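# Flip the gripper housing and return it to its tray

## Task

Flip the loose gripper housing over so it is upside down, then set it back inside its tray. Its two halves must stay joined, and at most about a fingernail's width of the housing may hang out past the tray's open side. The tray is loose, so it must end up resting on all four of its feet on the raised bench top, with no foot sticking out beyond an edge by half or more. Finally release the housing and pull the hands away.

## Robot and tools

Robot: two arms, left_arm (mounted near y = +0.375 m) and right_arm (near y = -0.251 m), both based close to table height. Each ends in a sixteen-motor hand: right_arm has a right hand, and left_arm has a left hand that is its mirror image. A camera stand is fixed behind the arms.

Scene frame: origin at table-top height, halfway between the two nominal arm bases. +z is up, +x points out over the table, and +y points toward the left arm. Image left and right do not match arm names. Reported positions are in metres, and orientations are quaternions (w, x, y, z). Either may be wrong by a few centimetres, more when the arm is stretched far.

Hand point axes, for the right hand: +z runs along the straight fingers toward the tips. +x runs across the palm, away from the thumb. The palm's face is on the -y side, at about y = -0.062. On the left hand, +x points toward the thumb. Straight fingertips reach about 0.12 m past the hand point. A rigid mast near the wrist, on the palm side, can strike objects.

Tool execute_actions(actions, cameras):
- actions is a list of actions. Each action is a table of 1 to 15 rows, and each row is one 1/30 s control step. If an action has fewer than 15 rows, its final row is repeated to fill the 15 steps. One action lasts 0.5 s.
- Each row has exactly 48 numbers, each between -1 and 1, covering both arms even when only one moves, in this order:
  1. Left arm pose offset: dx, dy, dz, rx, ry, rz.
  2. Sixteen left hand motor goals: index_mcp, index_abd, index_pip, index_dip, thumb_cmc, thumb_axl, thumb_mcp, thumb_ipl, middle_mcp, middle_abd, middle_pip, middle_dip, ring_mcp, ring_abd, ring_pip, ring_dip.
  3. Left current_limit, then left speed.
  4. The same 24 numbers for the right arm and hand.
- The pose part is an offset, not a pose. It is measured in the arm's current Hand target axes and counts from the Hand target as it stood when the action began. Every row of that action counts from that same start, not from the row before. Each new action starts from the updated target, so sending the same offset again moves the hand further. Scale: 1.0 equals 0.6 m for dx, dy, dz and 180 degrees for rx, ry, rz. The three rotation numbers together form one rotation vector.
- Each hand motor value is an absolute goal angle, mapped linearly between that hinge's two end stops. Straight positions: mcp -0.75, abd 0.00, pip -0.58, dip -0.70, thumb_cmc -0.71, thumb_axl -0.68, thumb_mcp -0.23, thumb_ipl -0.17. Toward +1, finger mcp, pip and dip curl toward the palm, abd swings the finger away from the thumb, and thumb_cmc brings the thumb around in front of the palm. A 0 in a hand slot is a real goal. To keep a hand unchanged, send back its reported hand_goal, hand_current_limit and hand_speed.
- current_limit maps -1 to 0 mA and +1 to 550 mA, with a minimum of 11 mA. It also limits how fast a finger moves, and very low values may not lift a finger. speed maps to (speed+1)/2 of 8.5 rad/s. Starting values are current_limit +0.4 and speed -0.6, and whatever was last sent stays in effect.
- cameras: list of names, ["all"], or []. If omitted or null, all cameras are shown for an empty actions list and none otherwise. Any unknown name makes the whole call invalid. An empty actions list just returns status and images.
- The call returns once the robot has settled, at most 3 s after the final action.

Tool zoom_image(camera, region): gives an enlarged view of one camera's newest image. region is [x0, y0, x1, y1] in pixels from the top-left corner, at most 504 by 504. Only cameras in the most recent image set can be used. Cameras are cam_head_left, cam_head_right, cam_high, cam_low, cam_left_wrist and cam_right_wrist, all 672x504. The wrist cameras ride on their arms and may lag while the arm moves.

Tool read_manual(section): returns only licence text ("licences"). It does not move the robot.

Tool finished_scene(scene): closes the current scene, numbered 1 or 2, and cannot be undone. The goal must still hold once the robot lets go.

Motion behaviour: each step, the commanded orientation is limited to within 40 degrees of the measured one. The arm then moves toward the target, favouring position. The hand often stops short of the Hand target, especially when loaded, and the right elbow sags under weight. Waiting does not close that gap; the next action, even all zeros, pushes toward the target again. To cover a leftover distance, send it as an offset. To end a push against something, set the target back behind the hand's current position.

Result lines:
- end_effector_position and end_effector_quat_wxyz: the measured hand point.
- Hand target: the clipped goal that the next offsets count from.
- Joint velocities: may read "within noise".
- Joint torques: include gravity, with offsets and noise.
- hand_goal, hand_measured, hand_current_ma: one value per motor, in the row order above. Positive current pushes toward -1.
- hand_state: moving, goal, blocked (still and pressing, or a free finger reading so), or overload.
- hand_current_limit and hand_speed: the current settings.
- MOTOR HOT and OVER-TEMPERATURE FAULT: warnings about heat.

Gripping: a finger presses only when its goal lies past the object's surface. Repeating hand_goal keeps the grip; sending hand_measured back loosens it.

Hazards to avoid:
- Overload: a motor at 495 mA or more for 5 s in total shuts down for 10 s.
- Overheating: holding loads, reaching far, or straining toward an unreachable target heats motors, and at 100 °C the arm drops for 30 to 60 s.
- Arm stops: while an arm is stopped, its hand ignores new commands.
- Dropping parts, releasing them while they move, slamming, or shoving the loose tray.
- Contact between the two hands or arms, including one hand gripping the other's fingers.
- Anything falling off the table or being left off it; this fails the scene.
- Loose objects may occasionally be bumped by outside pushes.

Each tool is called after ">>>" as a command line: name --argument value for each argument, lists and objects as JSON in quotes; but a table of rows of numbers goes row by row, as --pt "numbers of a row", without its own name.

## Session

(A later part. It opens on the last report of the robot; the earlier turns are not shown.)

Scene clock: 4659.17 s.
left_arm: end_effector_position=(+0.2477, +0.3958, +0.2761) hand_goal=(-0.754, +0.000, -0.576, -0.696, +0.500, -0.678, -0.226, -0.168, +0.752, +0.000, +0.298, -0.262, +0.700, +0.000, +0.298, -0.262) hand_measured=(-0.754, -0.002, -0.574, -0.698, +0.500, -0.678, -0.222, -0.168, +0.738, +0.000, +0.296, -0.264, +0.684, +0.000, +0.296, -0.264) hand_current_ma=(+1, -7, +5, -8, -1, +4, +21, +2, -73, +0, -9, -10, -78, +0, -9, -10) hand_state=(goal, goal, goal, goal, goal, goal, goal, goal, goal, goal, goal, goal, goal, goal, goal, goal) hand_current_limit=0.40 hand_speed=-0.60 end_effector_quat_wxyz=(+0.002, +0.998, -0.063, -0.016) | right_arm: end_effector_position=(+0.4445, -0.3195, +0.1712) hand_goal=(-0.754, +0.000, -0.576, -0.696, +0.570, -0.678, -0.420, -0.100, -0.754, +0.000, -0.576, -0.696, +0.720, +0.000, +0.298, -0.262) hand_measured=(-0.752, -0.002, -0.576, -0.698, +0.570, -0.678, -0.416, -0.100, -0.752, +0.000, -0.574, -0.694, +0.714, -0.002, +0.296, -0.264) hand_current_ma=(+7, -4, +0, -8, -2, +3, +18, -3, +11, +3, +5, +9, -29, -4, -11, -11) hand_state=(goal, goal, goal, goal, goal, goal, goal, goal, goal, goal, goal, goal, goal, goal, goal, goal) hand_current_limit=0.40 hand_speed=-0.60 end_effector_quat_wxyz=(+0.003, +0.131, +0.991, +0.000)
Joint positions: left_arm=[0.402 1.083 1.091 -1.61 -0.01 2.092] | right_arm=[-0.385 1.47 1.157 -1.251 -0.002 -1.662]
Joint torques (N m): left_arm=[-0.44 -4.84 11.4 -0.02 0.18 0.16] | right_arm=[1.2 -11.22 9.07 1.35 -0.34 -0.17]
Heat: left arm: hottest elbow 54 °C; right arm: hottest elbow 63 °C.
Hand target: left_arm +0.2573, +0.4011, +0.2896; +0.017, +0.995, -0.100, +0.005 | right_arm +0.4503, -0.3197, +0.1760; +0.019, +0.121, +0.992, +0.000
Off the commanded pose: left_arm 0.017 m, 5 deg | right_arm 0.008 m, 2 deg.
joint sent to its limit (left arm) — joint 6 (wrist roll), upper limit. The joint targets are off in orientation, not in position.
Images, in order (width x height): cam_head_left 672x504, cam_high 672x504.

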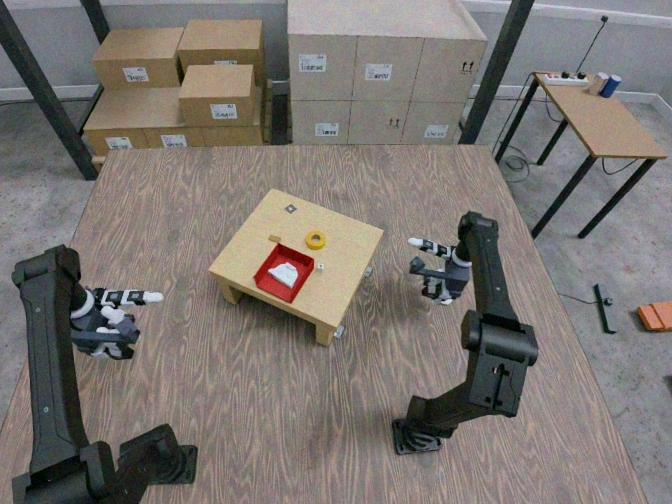

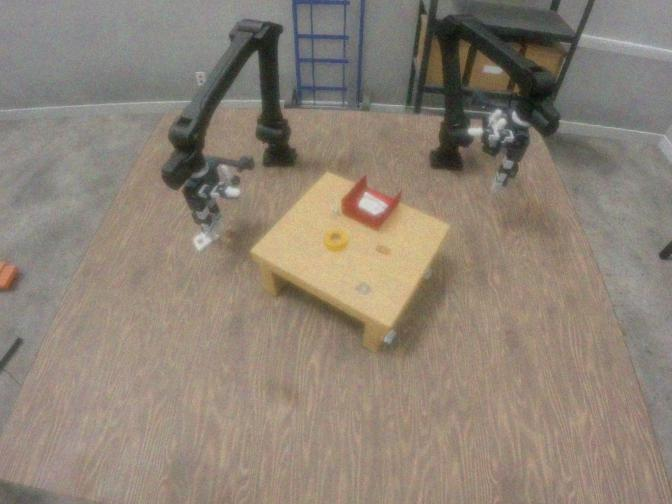

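>>> execute_actions --actions '[[[0,0,0,0,0,0,-0.754,0,-0.576,-0.696,0.5,-0.678,-0.226,-0.168,0.753,0,0.299,-0.261,0.70,0,0.299,-0.261,0.4,-0.6,0.008,0.055,0,0,0,0,-0.754,0,-0.576,-0.696,0.57,-0.678,-0.42,-0.1,-0.754,0,-0.576,-0.696,0.72,0,0.299,-0.261,0.4,-0.6]],[[0,0,0,0,0,0,-0.754,0,-0.576,-0.696,0.5,-0.678,-0.226,-0.168,0.753,0,0.299,-0.261,0.70,0,0.299,-0.261,0.4,-0.6,0,0,0.03,0,0,0,-0.754,0,-0.576,-0.696,0.57,-0.678,-0.42,-0.1,-0.754,0,-0.576,-0.696,0.72,0,0.299,-0.261,0.4,-0.6]]]' --cameras '["cam_head_left","cam_high"]'

>>> zoom_image --camera "cam_high" --region '[160, 180, 280, 300]'

>>> zoom_image --camera "cam_head_left" --region '[390, 240, 490, 340]'

Scene clock: 4684.83 s.
left_arm: end_effector_position=(+0.2477, +0.3958, +0.2761) hand_goal=(-0.754, +0.000, -0.576, -0.696, +0.500, -0.678, -0.226, -0.168, +0.752, +0.000, +0.298, -0.262, +0.700, +0.000, +0.298, -0.262) hand_measured=(-0.754, -0.002, -0.574, -0.698, +0.500, -0.678, -0.222, -0.168, +0.738, +0.000, +0.296, -0.264, +0.684, +0.000, +0.296, -0.264) hand_current_ma=(+1, -7, +5, -8, -1, +4, +21, +2, -73, +0, -9, -10, -78, +0, -9, -10) hand_state=(goal, goal, goal, goal, goal, goal, goal, goal, goal, goal, goal, goal, goal, goal, goal, goal) hand_current_limit=0.40 hand_speed=-0.60 end_effector_quat_wxyz=(+0.002, +0.998, -0.063, -0.016) | right_arm: end_effector_position=(+0.4487, -0.2852, +0.1554) hand_goal=(-0.754, +0.000, -0.576, -0.696, +0.570, -0.678, -0.420, -0.100, -0.754, +0.000, -0.576, -0.696, +0.720, +0.000, +0.298, -0.262) hand_measured=(-0.752, -0.002, -0.576, -0.698, +0.570, -0.678, -0.416, -0.100, -0.752, +0.000, -0.574, -0.694, +0.714, -0.002, +0.296, -0.264) hand_current_ma=(+7, -4, +0, -8, -2, +3, +18, -3, +10, +3, +5, +9, -29, -4, -11, -11) hand_state=(goal, goal, goal, goal, goal, goal, goal, goal, goal, goal, goal, goal, goal, goal, goal, goal) hand_current_limit=0.40 hand_speed=-0.60 end_effector_quat_wxyz=(+0.006, +0.117, +0.993, +0.001)
Joint positions: left_arm=[0.402 1.083 1.091 -1.61 -0.01 2.092] | right_arm=[-0.304 1.47 1.112 -1.2 -0.003 -1.611]
Joint torques (N m): left_arm=[-0.5 -5.13 11.36 -0.06 0.2 0.16] | right_arm=[0.85 -11.52 8.5 1.48 -0.22 0.15]
Heat: left arm: hottest elbow 54 °C; right arm: hottest elbow 63 °C.
Hand target: left_arm +0.2573, +0.4011, +0.2896; +0.017, +0.995, -0.100, +0.005 | right_arm +0.4543, -0.2866, +0.1580; +0.019, +0.121, +0.992, +0.000
Off the commanded pose: left_arm 0.017 m, 5 deg | right_arm 0.006 m, 2 deg.
joint sent to its limit (left arm) — joint 6 (wrist roll), upper limit. The joint targets are off in orientation, not in position.
Images, in order (width x height): cam_head_left 672x504, cam_high 672x504.

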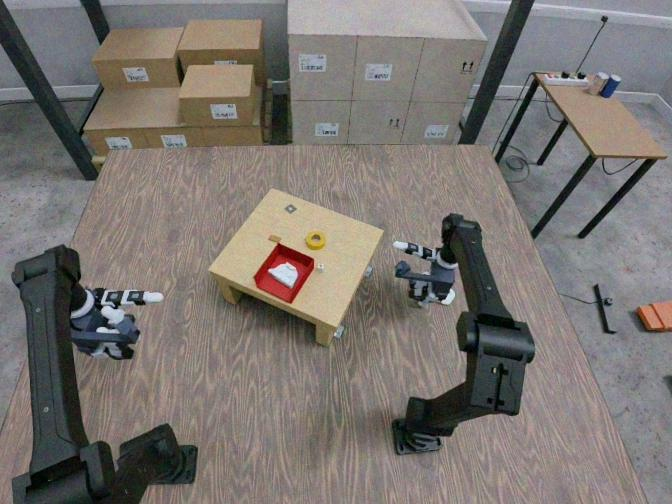

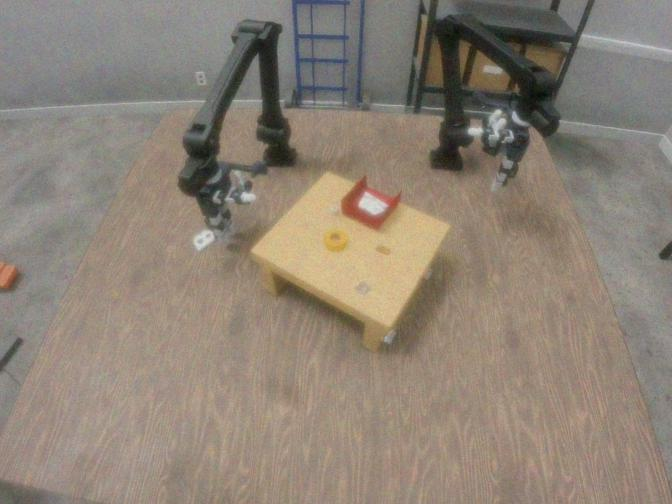

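Scaled by 4.200 from the camera's 672x504 image, which has a finer 960x720 frame.

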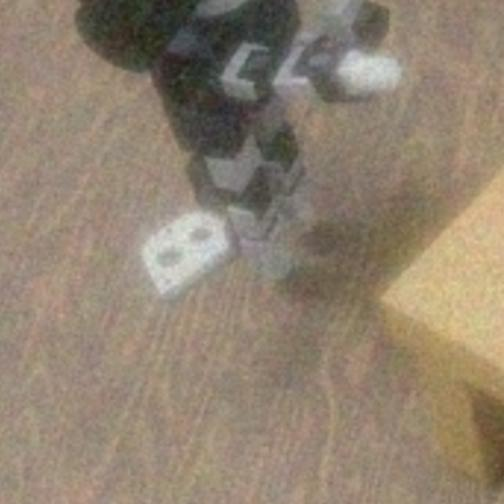

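Scaled by 5.040 from the camera's 672x504 image, which has a finer 960x720 frame.

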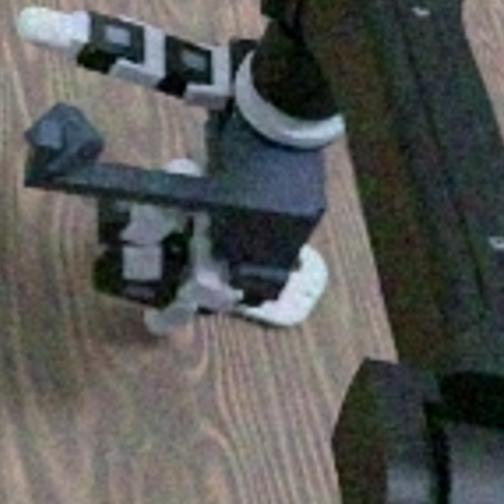

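>>> execute_actions --actions '[[[0,0,0,0,0,0,-0.754,0,-0.576,-0.696,0.5,-0.678,-0.226,-0.168,0.753,0,0.299,-0.261,0.70,0,0.299,-0.261,0.4,-0.6,0,-0.05,0.008,0,0,0,-0.754,0,-0.576,-0.696,0.57,-0.678,-0.42,-0.1,-0.754,0,-0.576,-0.696,0.72,0,0.299,-0.261,0.4,-0.6]]]' --cameras '["cam_head_left","cam_high"]'

>>> zoom_image --camera "cam_high" --region '[160, 180, 280, 300]'

>>> zoom_image --camera "cam_head_left" --region '[390, 240, 490, 340]'

Scene clock: 4693.97 s.
left_arm: end_effector_position=(+0.2477, +0.3958, +0.2761) hand_goal=(-0.754, +0.000, -0.576, -0.696, +0.500, -0.678, -0.226, -0.168, +0.752, +0.000, +0.298, -0.262, +0.700, +0.000, +0.298, -0.262) hand_measured=(-0.754, -0.002, -0.574, -0.698, +0.500, -0.678, -0.222, -0.168, +0.738, +0.000, +0.296, -0.264, +0.684, +0.000, +0.296, -0.264) hand_current_ma=(+1, -7, +5, -8, -1, +4, +21, +2, -73, +0, -9, -10, -78, +0, -9, -10) hand_state=(goal, goal, goal, goal, goal, goal, goal, goal, goal, goal, goal, goal, goal, goal, goal, goal) hand_current_limit=0.40 hand_speed=-0.60 end_effector_quat_wxyz=(+0.002, +0.998, -0.063, -0.016) | right_arm: end_effector_position=(+0.4444, -0.3166, +0.1554) hand_goal=(-0.754, +0.000, -0.576, -0.696, +0.570, -0.678, -0.420, -0.100, -0.754, +0.000, -0.576, -0.696, +0.720, +0.000, +0.298, -0.262) hand_measured=(-0.752, -0.002, -0.576, -0.698, +0.570, -0.678, -0.416, -0.100, -0.752, +0.000, -0.574, -0.694, +0.714, -0.002, +0.296, -0.264) hand_current_ma=(+5, -4, +0, -8, -2, +3, +18, -3, +8, +3, +5, +9, -29, -4, -11, -11) hand_state=(goal, goal, goal, goal, goal, goal, goal, goal, goal, goal, goal, goal, goal, goal, goal, goal) hand_current_limit=0.40 hand_speed=-0.60 end_effector_quat_wxyz=(+0.012, +0.131, +0.991, -0.002)
Joint positions: left_arm=[0.402 1.083 1.091 -1.61 -0.01 2.092] | right_arm=[-0.378 1.47 1.112 -1.188 -0.002 -1.656]
Joint torques (N m): left_arm=[-0.67 -5.01 11.33 -0.02 0.18 0.16] | right_arm=[1.2 -10.05 8.25 1.44 -0.32 -0.14]
Heat: left arm: hottest elbow 55 °C; right arm: hottest elbow 62 °C.
Hand target: left_arm +0.2573, +0.4011, +0.2896; +0.017, +0.995, -0.100, +0.005 | right_arm +0.4473, -0.3157, +0.1531; +0.019, +0.121, +0.992, +0.000
Off the commanded pose: left_arm 0.017 m, 5 deg | right_arm 0.004 m, 1 deg.
joint sent to its limit (left arm) — joint 6 (wrist roll), upper limit. The joint targets are off in orientation, not in position.
Images, in order (width x height): cam_head_left 672x504, cam_high 672x504.

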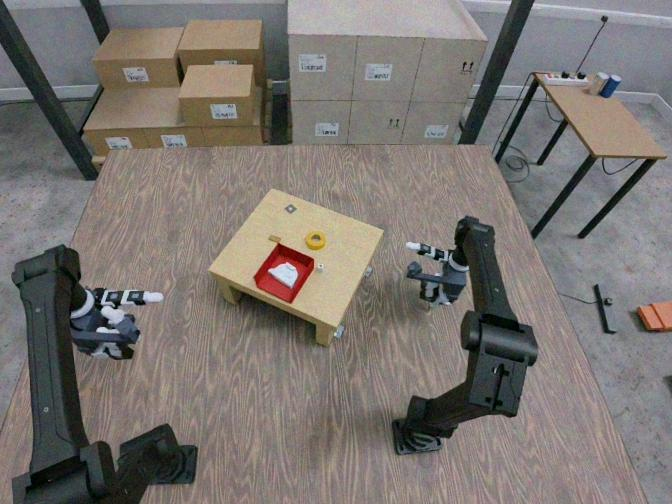

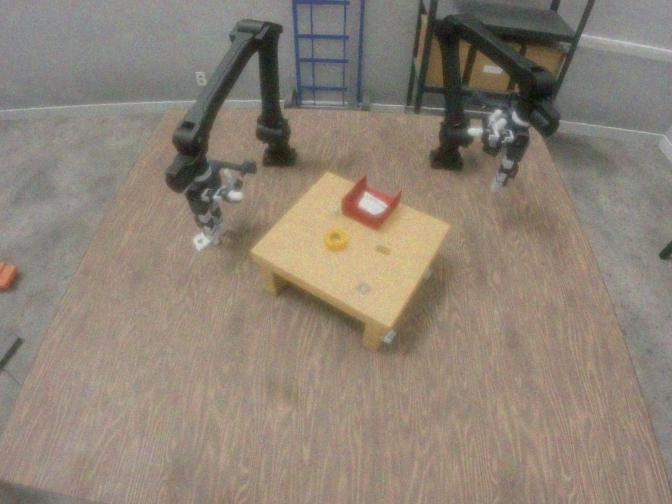

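Scaled by 4.200 from the camera's 672x504 image, which has a finer 960x720 frame.

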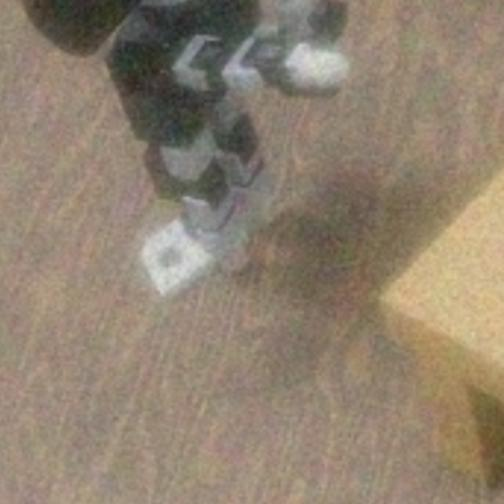

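Scaled by 5.040 from the camera's 672x504 image, which has a finer 960x720 frame.

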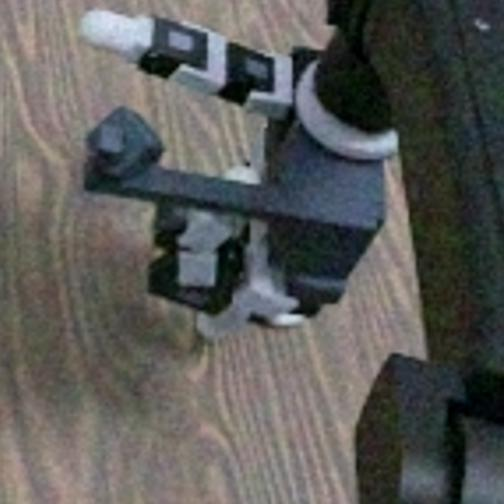

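>>> execute_actions --actions '[[[0,0,0,0,0,0,-0.754,0,-0.576,-0.696,0.5,-0.678,-0.226,-0.168,0.753,0,0.299,-0.261,0.70,0,0.299,-0.261,0.4,-0.6,0,-0.045,0,0,0,0,-0.754,0,-0.576,-0.696,0.57,-0.678,-0.42,-0.1,-0.754,0,-0.576,-0.696,0.72,0,0.299,-0.261,0.4,-0.6]]]' --cameras '["cam_head_left","cam_high"]'

>>> zoom_image --camera "cam_high" --region '[160, 180, 280, 300]'

>>> zoom_image --camera "cam_head_left" --region '[390, 240, 490, 340]'

Scene clock: 4700.93 s.
left_arm: end_effector_position=(+0.2477, +0.3958, +0.2761) hand_goal=(-0.754, +0.000, -0.576, -0.696, +0.500, -0.678, -0.226, -0.168, +0.752, +0.000, +0.298, -0.262, +0.700, +0.000, +0.298, -0.262) hand_measured=(-0.754, -0.002, -0.574, -0.698, +0.500, -0.678, -0.222, -0.168, +0.738, +0.000, +0.296, -0.264, +0.684, +0.000, +0.296, -0.264) hand_current_ma=(+1, -7, +5, -8, -1, +4, +21, +2, -73, +0, -9, -10, -78, +0, -9, -10) hand_state=(goal, goal, goal, goal, goal, goal, goal, goal, goal, goal, goal, goal, goal, goal, goal, goal) hand_current_limit=0.40 hand_speed=-0.60 end_effector_quat_wxyz=(+0.002, +0.998, -0.063, -0.016) | right_arm: end_effector_position=(+0.4348, -0.3401, +0.1556) hand_goal=(-0.754, +0.000, -0.576, -0.696, +0.570, -0.678, -0.420, -0.100, -0.754, +0.000, -0.576, -0.696, +0.720, +0.000, +0.298, -0.262) hand_measured=(-0.752, -0.002, -0.576, -0.698, +0.570, -0.678, -0.416, -0.100, -0.752, +0.000, -0.574, -0.694, +0.714, -0.002, +0.296, -0.264) hand_current_ma=(+5, -4, +0, -8, -2, +3, +18, -3, +6, +3, +5, +9, -29, -4, -11, -11) hand_state=(goal, goal, goal, goal, goal, goal, goal, goal, goal, goal, goal, goal, goal, goal, goal, goal) hand_current_limit=0.40 hand_speed=-0.60 end_effector_quat_wxyz=(+0.013, +0.130, +0.991, -0.001)
Joint positions: left_arm=[0.402 1.083 1.091 -1.61 -0.01 2.092] | right_arm=[-0.441 1.47 1.112 -1.188 -0.005 -1.72]
Joint torques (N m): left_arm=[-0.26 -4.89 11.3 -0.03 0.2 0.14] | right_arm=[0.5 -9.76 9.25 1.25 -0.38 -0.16]
Heat: left arm: hottest elbow 55 °C; right arm: hottest elbow 61 °C.
Hand target: left_arm +0.2573, +0.4011, +0.2896; +0.017, +0.995, -0.100, +0.005 | right_arm +0.4408, -0.3419, +0.1529; +0.019, +0.121, +0.992, +0.000
Off the commanded pose: left_arm 0.017 m, 5 deg | right_arm 0.007 m, 1 deg.
joint sent to its limit (left arm) — joint 6 (wrist roll), upper limit. The joint targets are off in orientation, not in position.
Images, in order (width x height): cam_head_left 672x504, cam_high 672x504.

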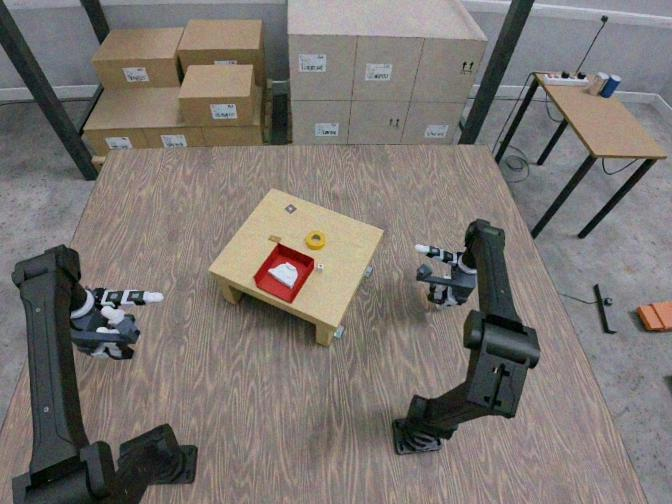

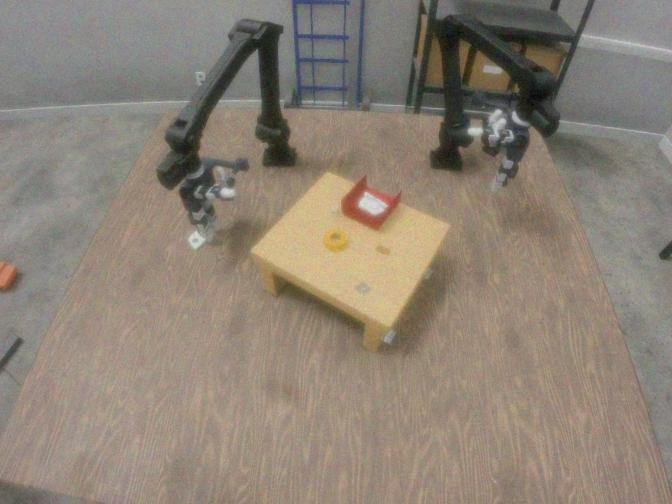

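Scaled by 4.200 from the camera's 672x504 image, which has a finer 960x720 frame.

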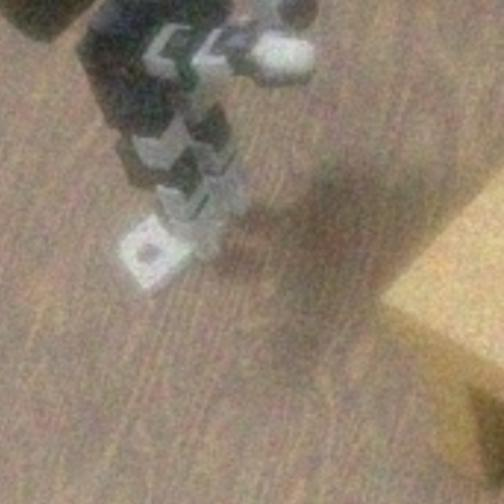

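Scaled by 5.040 from the camera's 672x504 image, which has a finer 960x720 frame.

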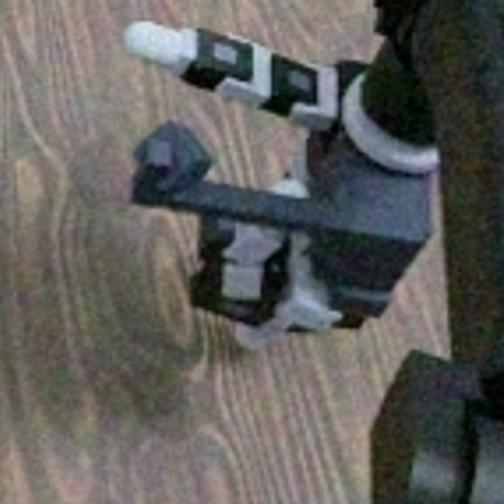

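>>> execute_actions --actions '[[[0,0,0,0,0,0,-0.754,0,-0.576,-0.696,0.5,-0.678,-0.226,-0.168,0.753,0,0.299,-0.261,0.70,0,0.299,-0.261,0.4,-0.6,-0.008,-0.045,0,0,0,0,-0.754,0,-0.576,-0.696,0.57,-0.678,-0.42,-0.1,-0.754,0,-0.576,-0.696,0.72,0,0.299,-0.261,0.4,-0.6]]]' --cameras '["cam_head_left","cam_high"]'

>>> zoom_image --camera "cam_high" --region '[150, 180, 270, 300]'

>>> zoom_image --camera "cam_head_left" --region '[390, 240, 490, 340]'

Scene clock: 4708.10 s.
left_arm: end_effector_position=(+0.2477, +0.3958, +0.2761) hand_goal=(-0.754, +0.000, -0.576, -0.696, +0.500, -0.678, -0.226, -0.168, +0.752, +0.000, +0.298, -0.262, +0.700, +0.000, +0.298, -0.262) hand_measured=(-0.754, -0.002, -0.574, -0.698, +0.500, -0.678, -0.222, -0.168, +0.738, +0.000, +0.296, -0.264, +0.684, +0.000, +0.296, -0.264) hand_current_ma=(+1, -7, +5, -8, -1, +4, +21, +2, -73, +0, -9, -10, -78, +0, -9, -10) hand_state=(goal, goal, goal, goal, goal, goal, goal, goal, goal, goal, goal, goal, goal, goal, goal, goal) hand_current_limit=0.40 hand_speed=-0.60 end_effector_quat_wxyz=(+0.002, +0.998, -0.063, -0.016) | right_arm: end_effector_position=(+0.4249, -0.3590, +0.1508) hand_goal=(-0.754, +0.000, -0.576, -0.696, +0.570, -0.678, -0.420, -0.100, -0.754, +0.000, -0.576, -0.696, +0.720, +0.000, +0.298, -0.262) hand_measured=(-0.734, -0.006, -0.564, -0.690, +0.570, -0.678, -0.416, -0.100, -0.752, +0.000, -0.574, -0.694, +0.714, -0.002, +0.296, -0.264) hand_current_ma=(+91, -18, +53, +23, -1, +3, +18, -3, +5, +3, +5, +9, -30, -4, -11, -11) hand_state=(blocked, goal, goal, goal, goal, goal, goal, goal, goal, goal, goal, goal, goal, goal, goal, goal) hand_current_limit=0.40 hand_speed=-0.60 end_effector_quat_wxyz=(+0.008, +0.122, +0.993, +0.005)
Joint positions: left_arm=[0.402 1.083 1.091 -1.61 -0.01 2.092] | right_arm=[-0.496 1.485 1.114 -1.188 -0.014 -1.792]
Joint torques (N m): left_arm=[-0.32 -4.95 11.44 0.05 0.21 0.14] | right_arm=[0.38 -8.7 11.58 1.31 -0.2 -0.18]
Heat: left arm: hottest elbow 55 °C; right arm: hottest elbow 61 °C.
Hand target: left_arm +0.2573, +0.4011, +0.2896; +0.017, +0.995, -0.100, +0.005 | right_arm +0.4390, -0.3693, +0.1530; +0.019, +0.121, +0.992, +0.000
Off the commanded pose: left_arm 0.017 m, 5 deg | right_arm 0.018 m, 1 deg.
joint sent to its limit (left arm) — joint 6 (wrist roll), upper limit. The joint targets are off in orientation, not in position.
Images, in order (width x height): cam_head_left 672x504, cam_high 672x504.

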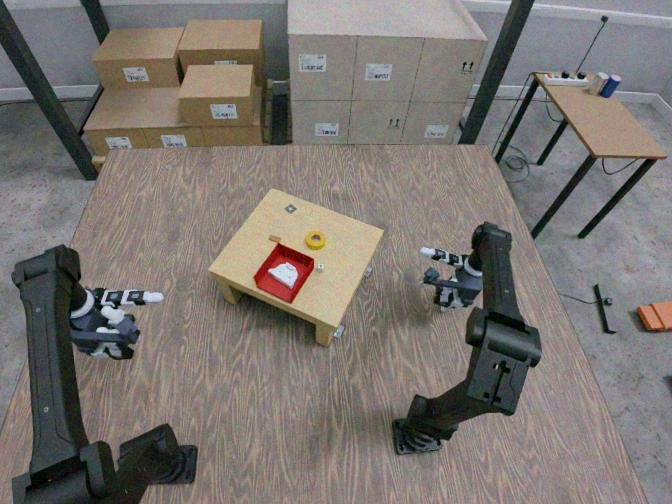

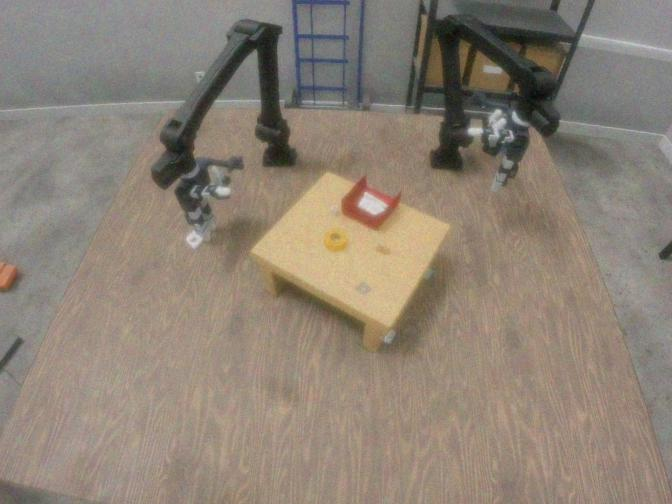

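Scaled by 4.200 from the camera's 672x504 image, which has a finer 960x720 frame.

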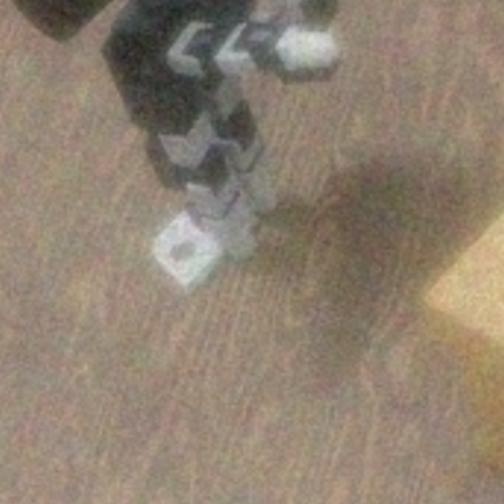

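Scaled by 5.040 from the camera's 672x504 image, which has a finer 960x720 frame.

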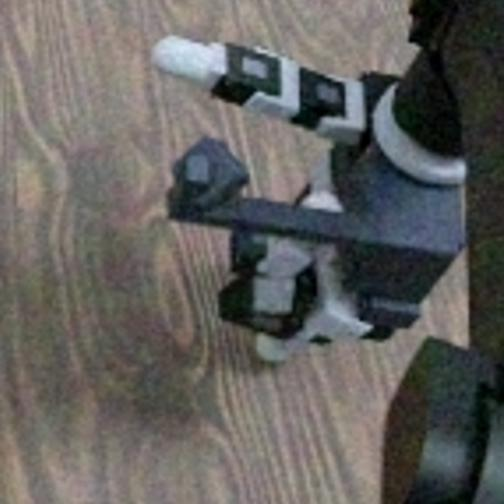

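>>> zoom_image --camera "cam_high" --region '[170, 210, 230, 260]'

>>> zoom_image --camera "cam_head_left" --region '[430, 280, 480, 330]'

Scaled by 8.400 from the camera's 672x504 image, which has a finer 960x720 frame.

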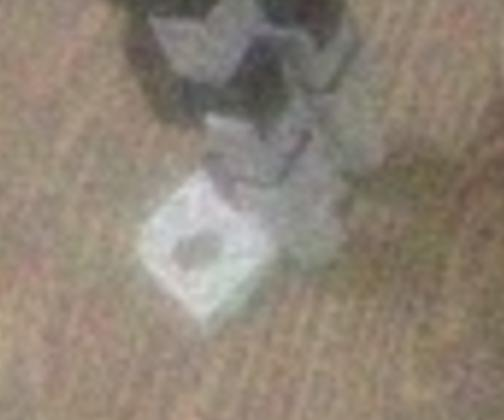

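Scaled by 10.080 from the camera's 672x504 image, which has a finer 960x720 frame.

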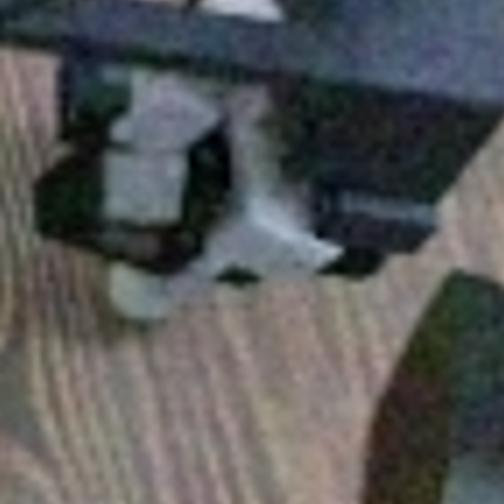

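>>> execute_actions --actions '[[[0,0,0,0,0,0,-0.754,0,-0.576,-0.696,0.5,-0.678,-0.226,-0.168,0.753,0,0.299,-0.261,0.70,0,0.299,-0.261,0.4,-0.6,-0.02,0.055,0,0,0,0,-0.754,0,-0.576,-0.696,0.57,-0.678,-0.42,-0.1,-0.754,0,-0.576,-0.696,0.72,0,0.299,-0.261,0.4,-0.6]]]' --cameras '["cam_head_left","cam_high"]'

>>> zoom_image --camera "cam_high" --region '[170, 200, 250, 270]'

>>> zoom_image --camera "cam_head_left" --region '[420, 260, 490, 330]'

Scene clock: 4733.70 s.
left_arm: end_effector_position=(+0.2477, +0.3958, +0.2761) hand_goal=(-0.754, +0.000, -0.576, -0.696, +0.500, -0.678, -0.226, -0.168, +0.752, +0.000, +0.298, -0.262, +0.700, +0.000, +0.298, -0.262) hand_measured=(-0.754, -0.002, -0.574, -0.698, +0.500, -0.678, -0.222, -0.168, +0.738, +0.000, +0.296, -0.264, +0.684, +0.000, +0.296, -0.264) hand_current_ma=(+1, -7, +5, -8, -1, +4, +21, +2, -73, +0, -9, -10, -78, +0, -9, -10) hand_state=(goal, goal, goal, goal, goal, goal, goal, goal, goal, goal, goal, goal, goal, goal, goal, goal) hand_current_limit=0.40 hand_speed=-0.60 end_effector_quat_wxyz=(+0.002, +0.998, -0.063, -0.016) | right_arm: end_effector_position=(+0.4374, -0.3389, +0.1499) hand_goal=(-0.754, +0.000, -0.576, -0.696, +0.570, -0.678, -0.420, -0.100, -0.754, +0.000, -0.576, -0.696, +0.720, +0.000, +0.298, -0.262) hand_measured=(-0.790, +0.038, -0.600, -0.708, +0.570, -0.678, -0.416, -0.100, -0.754, +0.000, -0.574, -0.694, +0.714, -0.002, +0.296, -0.264) hand_current_ma=(-166, +147, -108, -51, -2, +3, +18, -3, +2, +3, +5, +9, -30, -4, -11, -11) hand_state=(blocked, blocked, blocked, goal, goal, goal, goal, goal, goal, goal, goal, goal, goal, goal, goal, goal) hand_current_limit=0.40 hand_speed=-0.60 end_effector_quat_wxyz=(+0.006, +0.124, +0.992, -0.001)
Joint positions: left_arm=[0.402 1.083 1.091 -1.61 -0.01 2.092] | right_arm=[-0.434 1.491 1.12 -1.188 -0.002 -1.726]
Joint torques (N m): left_arm=[-0.56 -4.78 11.38 -0.1 0.19 0.15] | right_arm=[1.79 -8.47 12.38 0.95 -0.45 0.11]
Heat: left arm: hottest elbow 55 °C; right arm: hottest elbow 62 °C.
Hand target: left_arm +0.2573, +0.4011, +0.2896; +0.017, +0.995, -0.100, +0.005 | right_arm +0.4586, -0.3402, +0.1536; +0.019, +0.121, +0.992, +0.000
Off the commanded pose: left_arm 0.017 m, 5 deg | right_arm 0.021 m, 2 deg.
joint sent to its limit (left arm) — joint 6 (wrist roll), upper limit. The joint targets are off in orientation, not in position.
Images, in order (width x height): cam_head_left 672x504, cam_high 672x504.

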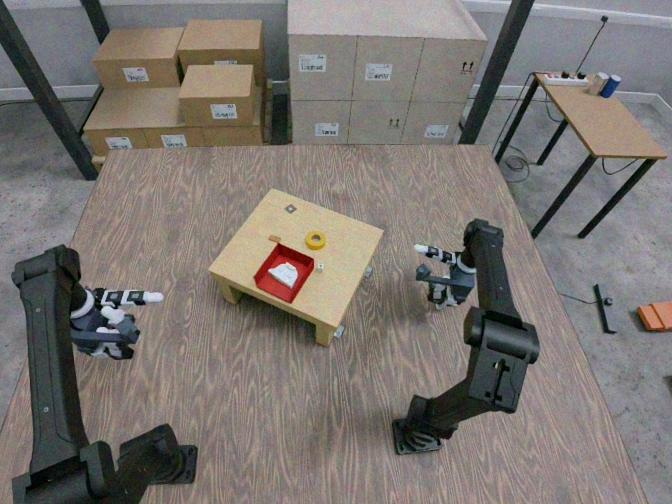

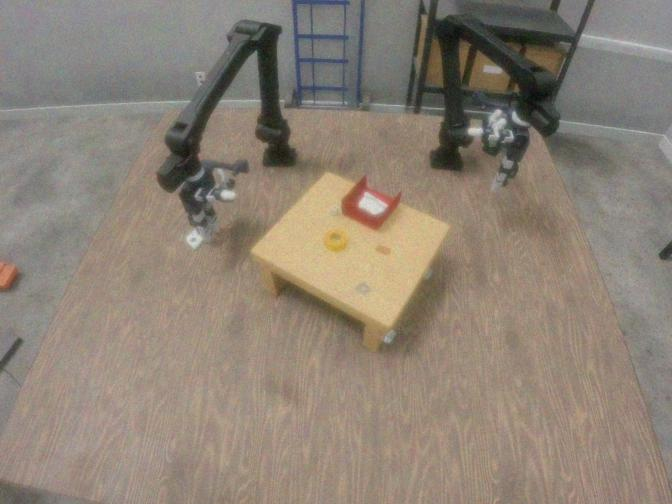

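Scaled by 6.300 from the camera's 672x504 image, which has a finer 960x720 frame.

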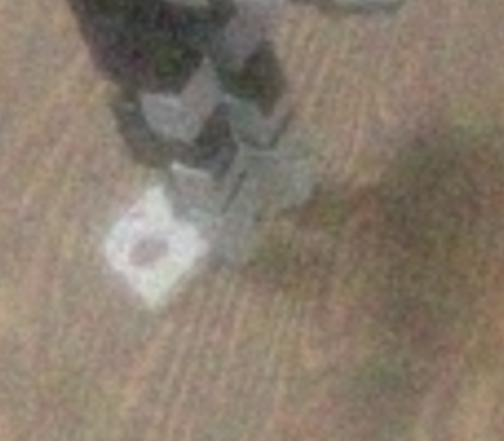

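Scaled by 7.200 from the camera's 672x504 image, which has a finer 960x720 frame.

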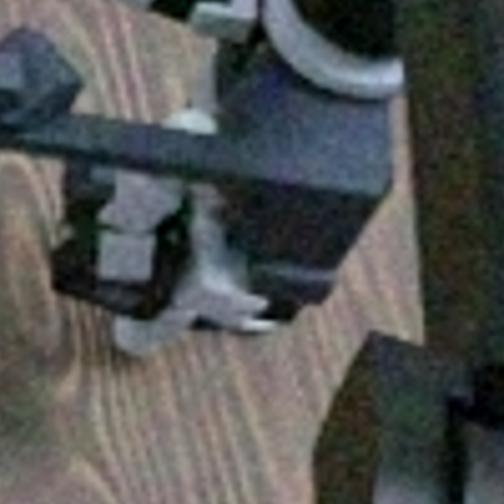

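>>> execute_actions --actions '[[[0,0,0,0,0,0,-0.754,0,-0.576,-0.696,0.5,-0.678,-0.226,-0.168,0.753,0,0.299,-0.261,0.70,0,0.299,-0.261,0.4,-0.6,0,0,-0.025,0,0,0,-0.754,0,-0.576,-0.696,0.57,-0.678,-0.42,-0.1,-0.754,0,-0.576,-0.696,0.72,0,0.299,-0.261,0.4,-0.6]],[[0,0,0,0,0,0,-0.754,0,-0.576,-0.696,0.5,-0.678,-0.226,-0.168,0.753,0,0.299,-0.261,0.70,0,0.299,-0.261,0.4,-0.6,0.01,0.025,0,0,0,0,-0.754,0,-0.576,-0.696,0.57,-0.678,-0.42,-0.1,-0.754,0,-0.576,-0.696,0.72,0,0.299,-0.261,0.4,-0.6]]]' --cameras '["cam_head_left","cam_high"]'

>>> zoom_image --camera "cam_high" --region '[170, 200, 250, 270]'

>>> zoom_image --camera "cam_head_left" --region '[420, 260, 490, 330]'

Scene clock: 4746.27 s.
left_arm: end_effector_position=(+0.2477, +0.3958, +0.2761) hand_goal=(-0.754, +0.000, -0.576, -0.696, +0.500, -0.678, -0.226, -0.168, +0.752, +0.000, +0.298, -0.262, +0.700, +0.000, +0.298, -0.262) hand_measured=(-0.754, -0.002, -0.574, -0.698, +0.500, -0.678, -0.222, -0.168, +0.738, +0.000, +0.296, -0.264, +0.684, +0.000, +0.296, -0.264) hand_current_ma=(+1, -7, +5, -8, -1, +4, +21, +2, -73, +0, -9, -10, -78, +0, -9, -10) hand_state=(goal, goal, goal, goal, goal, goal, goal, goal, goal, goal, goal, goal, goal, goal, goal, goal) hand_current_limit=0.40 hand_speed=-0.60 end_effector_quat_wxyz=(+0.002, +0.998, -0.063, -0.016) | right_arm: end_effector_position=(+0.4452, -0.3231, +0.1549) hand_goal=(-0.754, +0.000, -0.576, -0.696, +0.570, -0.678, -0.420, -0.100, -0.754, +0.000, -0.576, -0.696, +0.720, +0.000, +0.298, -0.262) hand_measured=(-0.754, +0.002, -0.578, -0.698, +0.570, -0.678, -0.416, -0.100, -0.754, +0.000, -0.574, -0.694, +0.714, -0.002, +0.296, -0.264) hand_current_ma=(-2, +9, -9, -10, -2, +3, +18, -3, +2, +3, +5, +9, -30, -4, -11, -11) hand_state=(goal, goal, goal, goal, goal, goal, goal, goal, goal, goal, goal, goal, goal, goal, goal, goal) hand_current_limit=0.40 hand_speed=-0.60 end_effector_quat_wxyz=(+0.005, +0.119, +0.993, +0.000)
Joint positions: left_arm=[0.402 1.083 1.091 -1.61 -0.01 2.092] | right_arm=[-0.393 1.493 1.137 -1.205 -0.002 -1.696]
Joint torques (N m): left_arm=[-0.79 -5.01 11.32 0.06 0.19 0.17] | right_arm=[1.49 -11.34 11.04 0.09 -0.43 0.13]
Heat: left arm: hottest elbow 55 °C; right arm: hottest elbow 61 °C.
Hand target: left_arm +0.2573, +0.4011, +0.2896; +0.017, +0.995, -0.100, +0.005 | right_arm +0.4559, -0.3241, +0.1686; +0.020, +0.121, +0.992, +0.000
Off the commanded pose: left_arm 0.017 m, 5 deg | right_arm 0.017 m, 2 deg.
joint sent to its limit (left arm) — joint 6 (wrist roll), upper limit. The joint targets are off in orientation, not in position.
Images, in order (width x height): cam_head_left 672x504, cam_high 672x504.

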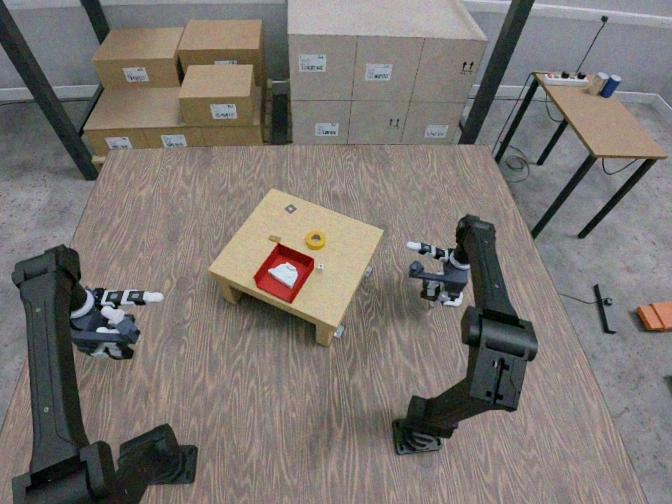

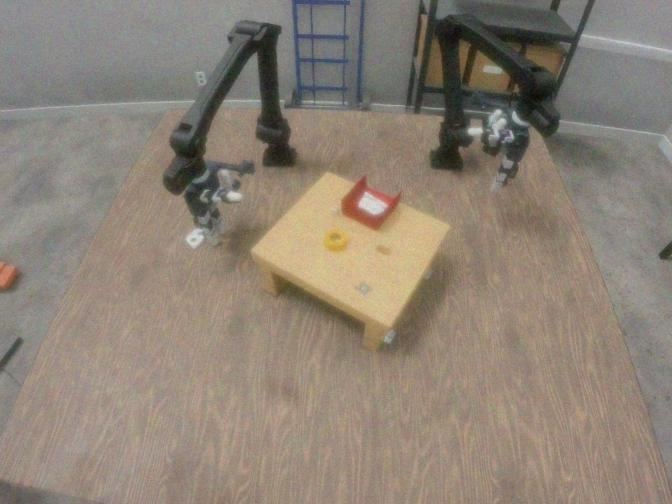

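Scaled by 6.300 from the camera's 672x504 image, which has a finer 960x720 frame.

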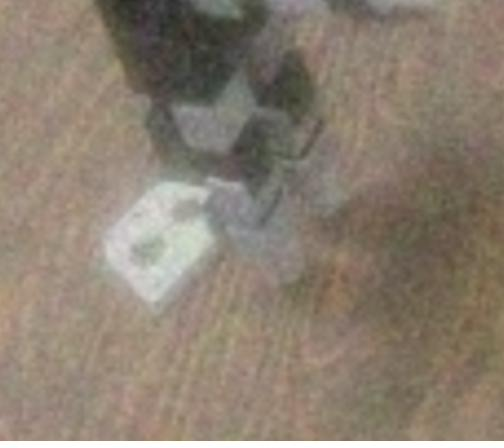

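Scaled by 7.200 from the camera's 672x504 image, which has a finer 960x720 frame.

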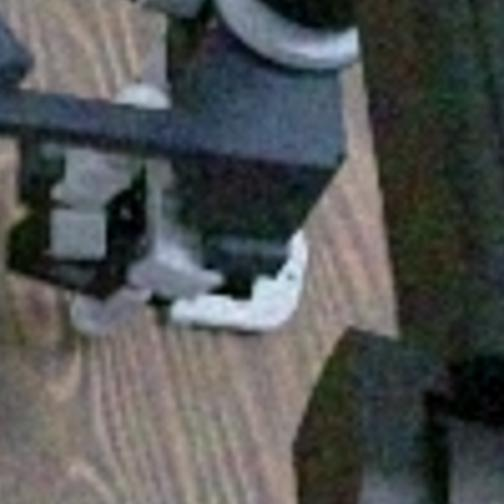

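>>> execute_actions --actions '[[[0,0,0,0,0,0,-0.754,0,-0.576,-0.696,0.5,-0.678,-0.226,-0.168,0.753,0,0.299,-0.261,0.70,0,0.299,-0.261,0.4,-0.6,-0.022,0,0,0,0,0,-0.754,0,-0.576,-0.696,0.57,-0.678,-0.42,-0.1,-0.754,0,-0.576,-0.696,0.72,0,0.299,-0.261,0.4,-0.6]],[[0,0,0,0,0,0,-0.754,0,-0.576,-0.696,0.5,-0.678,-0.226,-0.168,0.753,0,0.299,-0.261,0.70,0,0.299,-0.261,0.4,-0.6,-0.008,-0.06,0.008,0,0,0,-0.754,0,-0.576,-0.696,0.57,-0.678,-0.42,-0.1,-0.754,0,-0.576,-0.696,0.72,0,0.299,-0.261,0.4,-0.6]]]' --cameras '["cam_head_left","cam_high"]'

>>> zoom_image --camera "cam_high" --region '[170, 200, 250, 270]'

>>> zoom_image --camera "cam_head_left" --region '[420, 260, 490, 330]'

Scene clock: 4769.47 s.
left_arm: end_effector_position=(+0.2477, +0.3958, +0.2761) hand_goal=(-0.754, +0.000, -0.576, -0.696, +0.500, -0.678, -0.226, -0.168, +0.752, +0.000, +0.298, -0.262, +0.700, +0.000, +0.298, -0.262) hand_measured=(-0.754, -0.002, -0.574, -0.698, +0.500, -0.678, -0.222, -0.168, +0.738, +0.000, +0.296, -0.264, +0.684, +0.000, +0.296, -0.264) hand_current_ma=(+1, -7, +5, -8, -1, +4, +21, +2, -73, +0, -9, -10, -78, +0, -9, -10) hand_state=(goal, goal, goal, goal, goal, goal, goal, goal, goal, goal, goal, goal, goal, goal, goal, goal) hand_current_limit=0.40 hand_speed=-0.60 end_effector_quat_wxyz=(+0.002, +0.998, -0.063, -0.016) | right_arm: end_effector_position=(+0.4475, -0.3574, +0.1518) hand_goal=(-0.754, +0.000, -0.576, -0.696, +0.570, -0.678, -0.420, -0.100, -0.754, +0.000, -0.576, -0.696, +0.720, +0.000, +0.298, -0.262) hand_measured=(-0.750, +0.002, -0.574, -0.694, +0.570, -0.678, -0.416, -0.100, -0.754, +0.000, -0.574, -0.694, +0.714, -0.002, +0.296, -0.264) hand_current_ma=(+14, +8, +10, +6, -2, +3, +18, -3, +1, +3, +5, +9, -30, -4, -11, -11) hand_state=(goal, goal, goal, goal, goal, goal, goal, goal, goal, goal, goal, goal, goal, goal, goal, goal) hand_current_limit=0.40 hand_speed=-0.60 end_effector_quat_wxyz=(+0.002, +0.131, +0.991, +0.002)
Joint positions: left_arm=[0.402 1.083 1.091 -1.61 -0.01 2.092] | right_arm=[-0.465 1.534 1.173 -1.208 -0.005 -1.743]
Joint torques (N m): left_arm=[-0.26 -4.78 11.47 -0.05 0.17 0.15] | right_arm=[0.85 -9.93 12.88 0.44 -0.37 -0.15]
Heat: left arm: hottest elbow 55 °C; right arm: hottest elbow 62 °C.
Hand target: left_arm +0.2573, +0.4011, +0.2896; +0.017, +0.995, -0.100, +0.005 | right_arm +0.4648, -0.3633, +0.1641; +0.019, +0.121, +0.992, +0.000
Off the commanded pose: left_arm 0.017 m, 5 deg | right_arm 0.022 m, 2 deg.
joint sent to its limit (left arm) — joint 6 (wrist roll), upper limit. The joint targets are off in orientation, not in position.
Images, in order (width x height): cam_head_left 672x504, cam_high 672x504.

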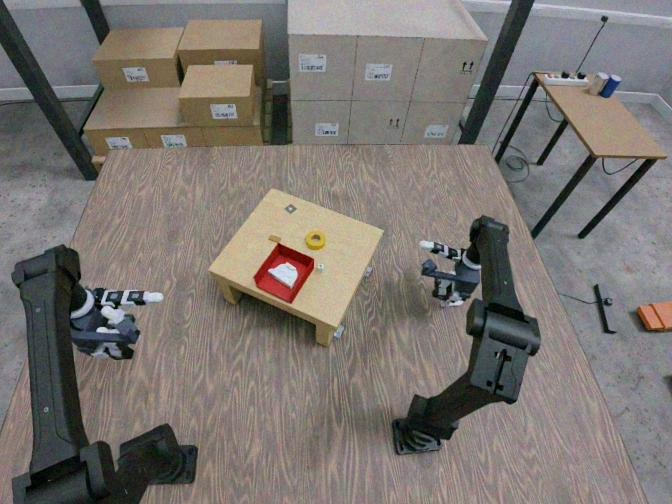

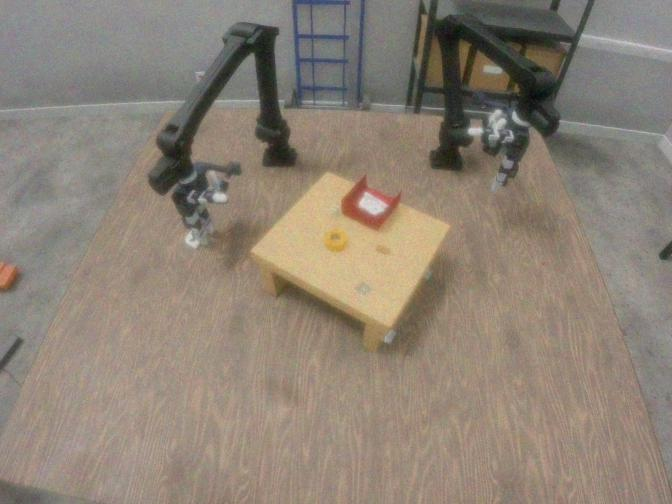

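Scaled by 6.300 from the camera's 672x504 image, which has a finer 960x720 frame.

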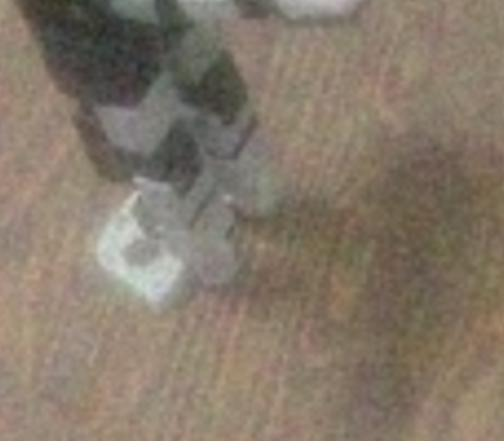

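Scaled by 7.200 from the camera's 672x504 image, which has a finer 960x720 frame.

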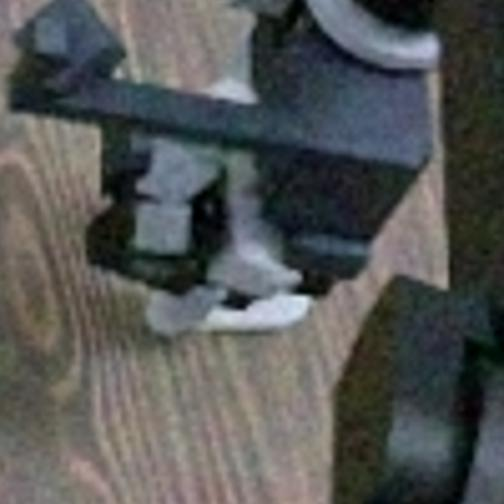

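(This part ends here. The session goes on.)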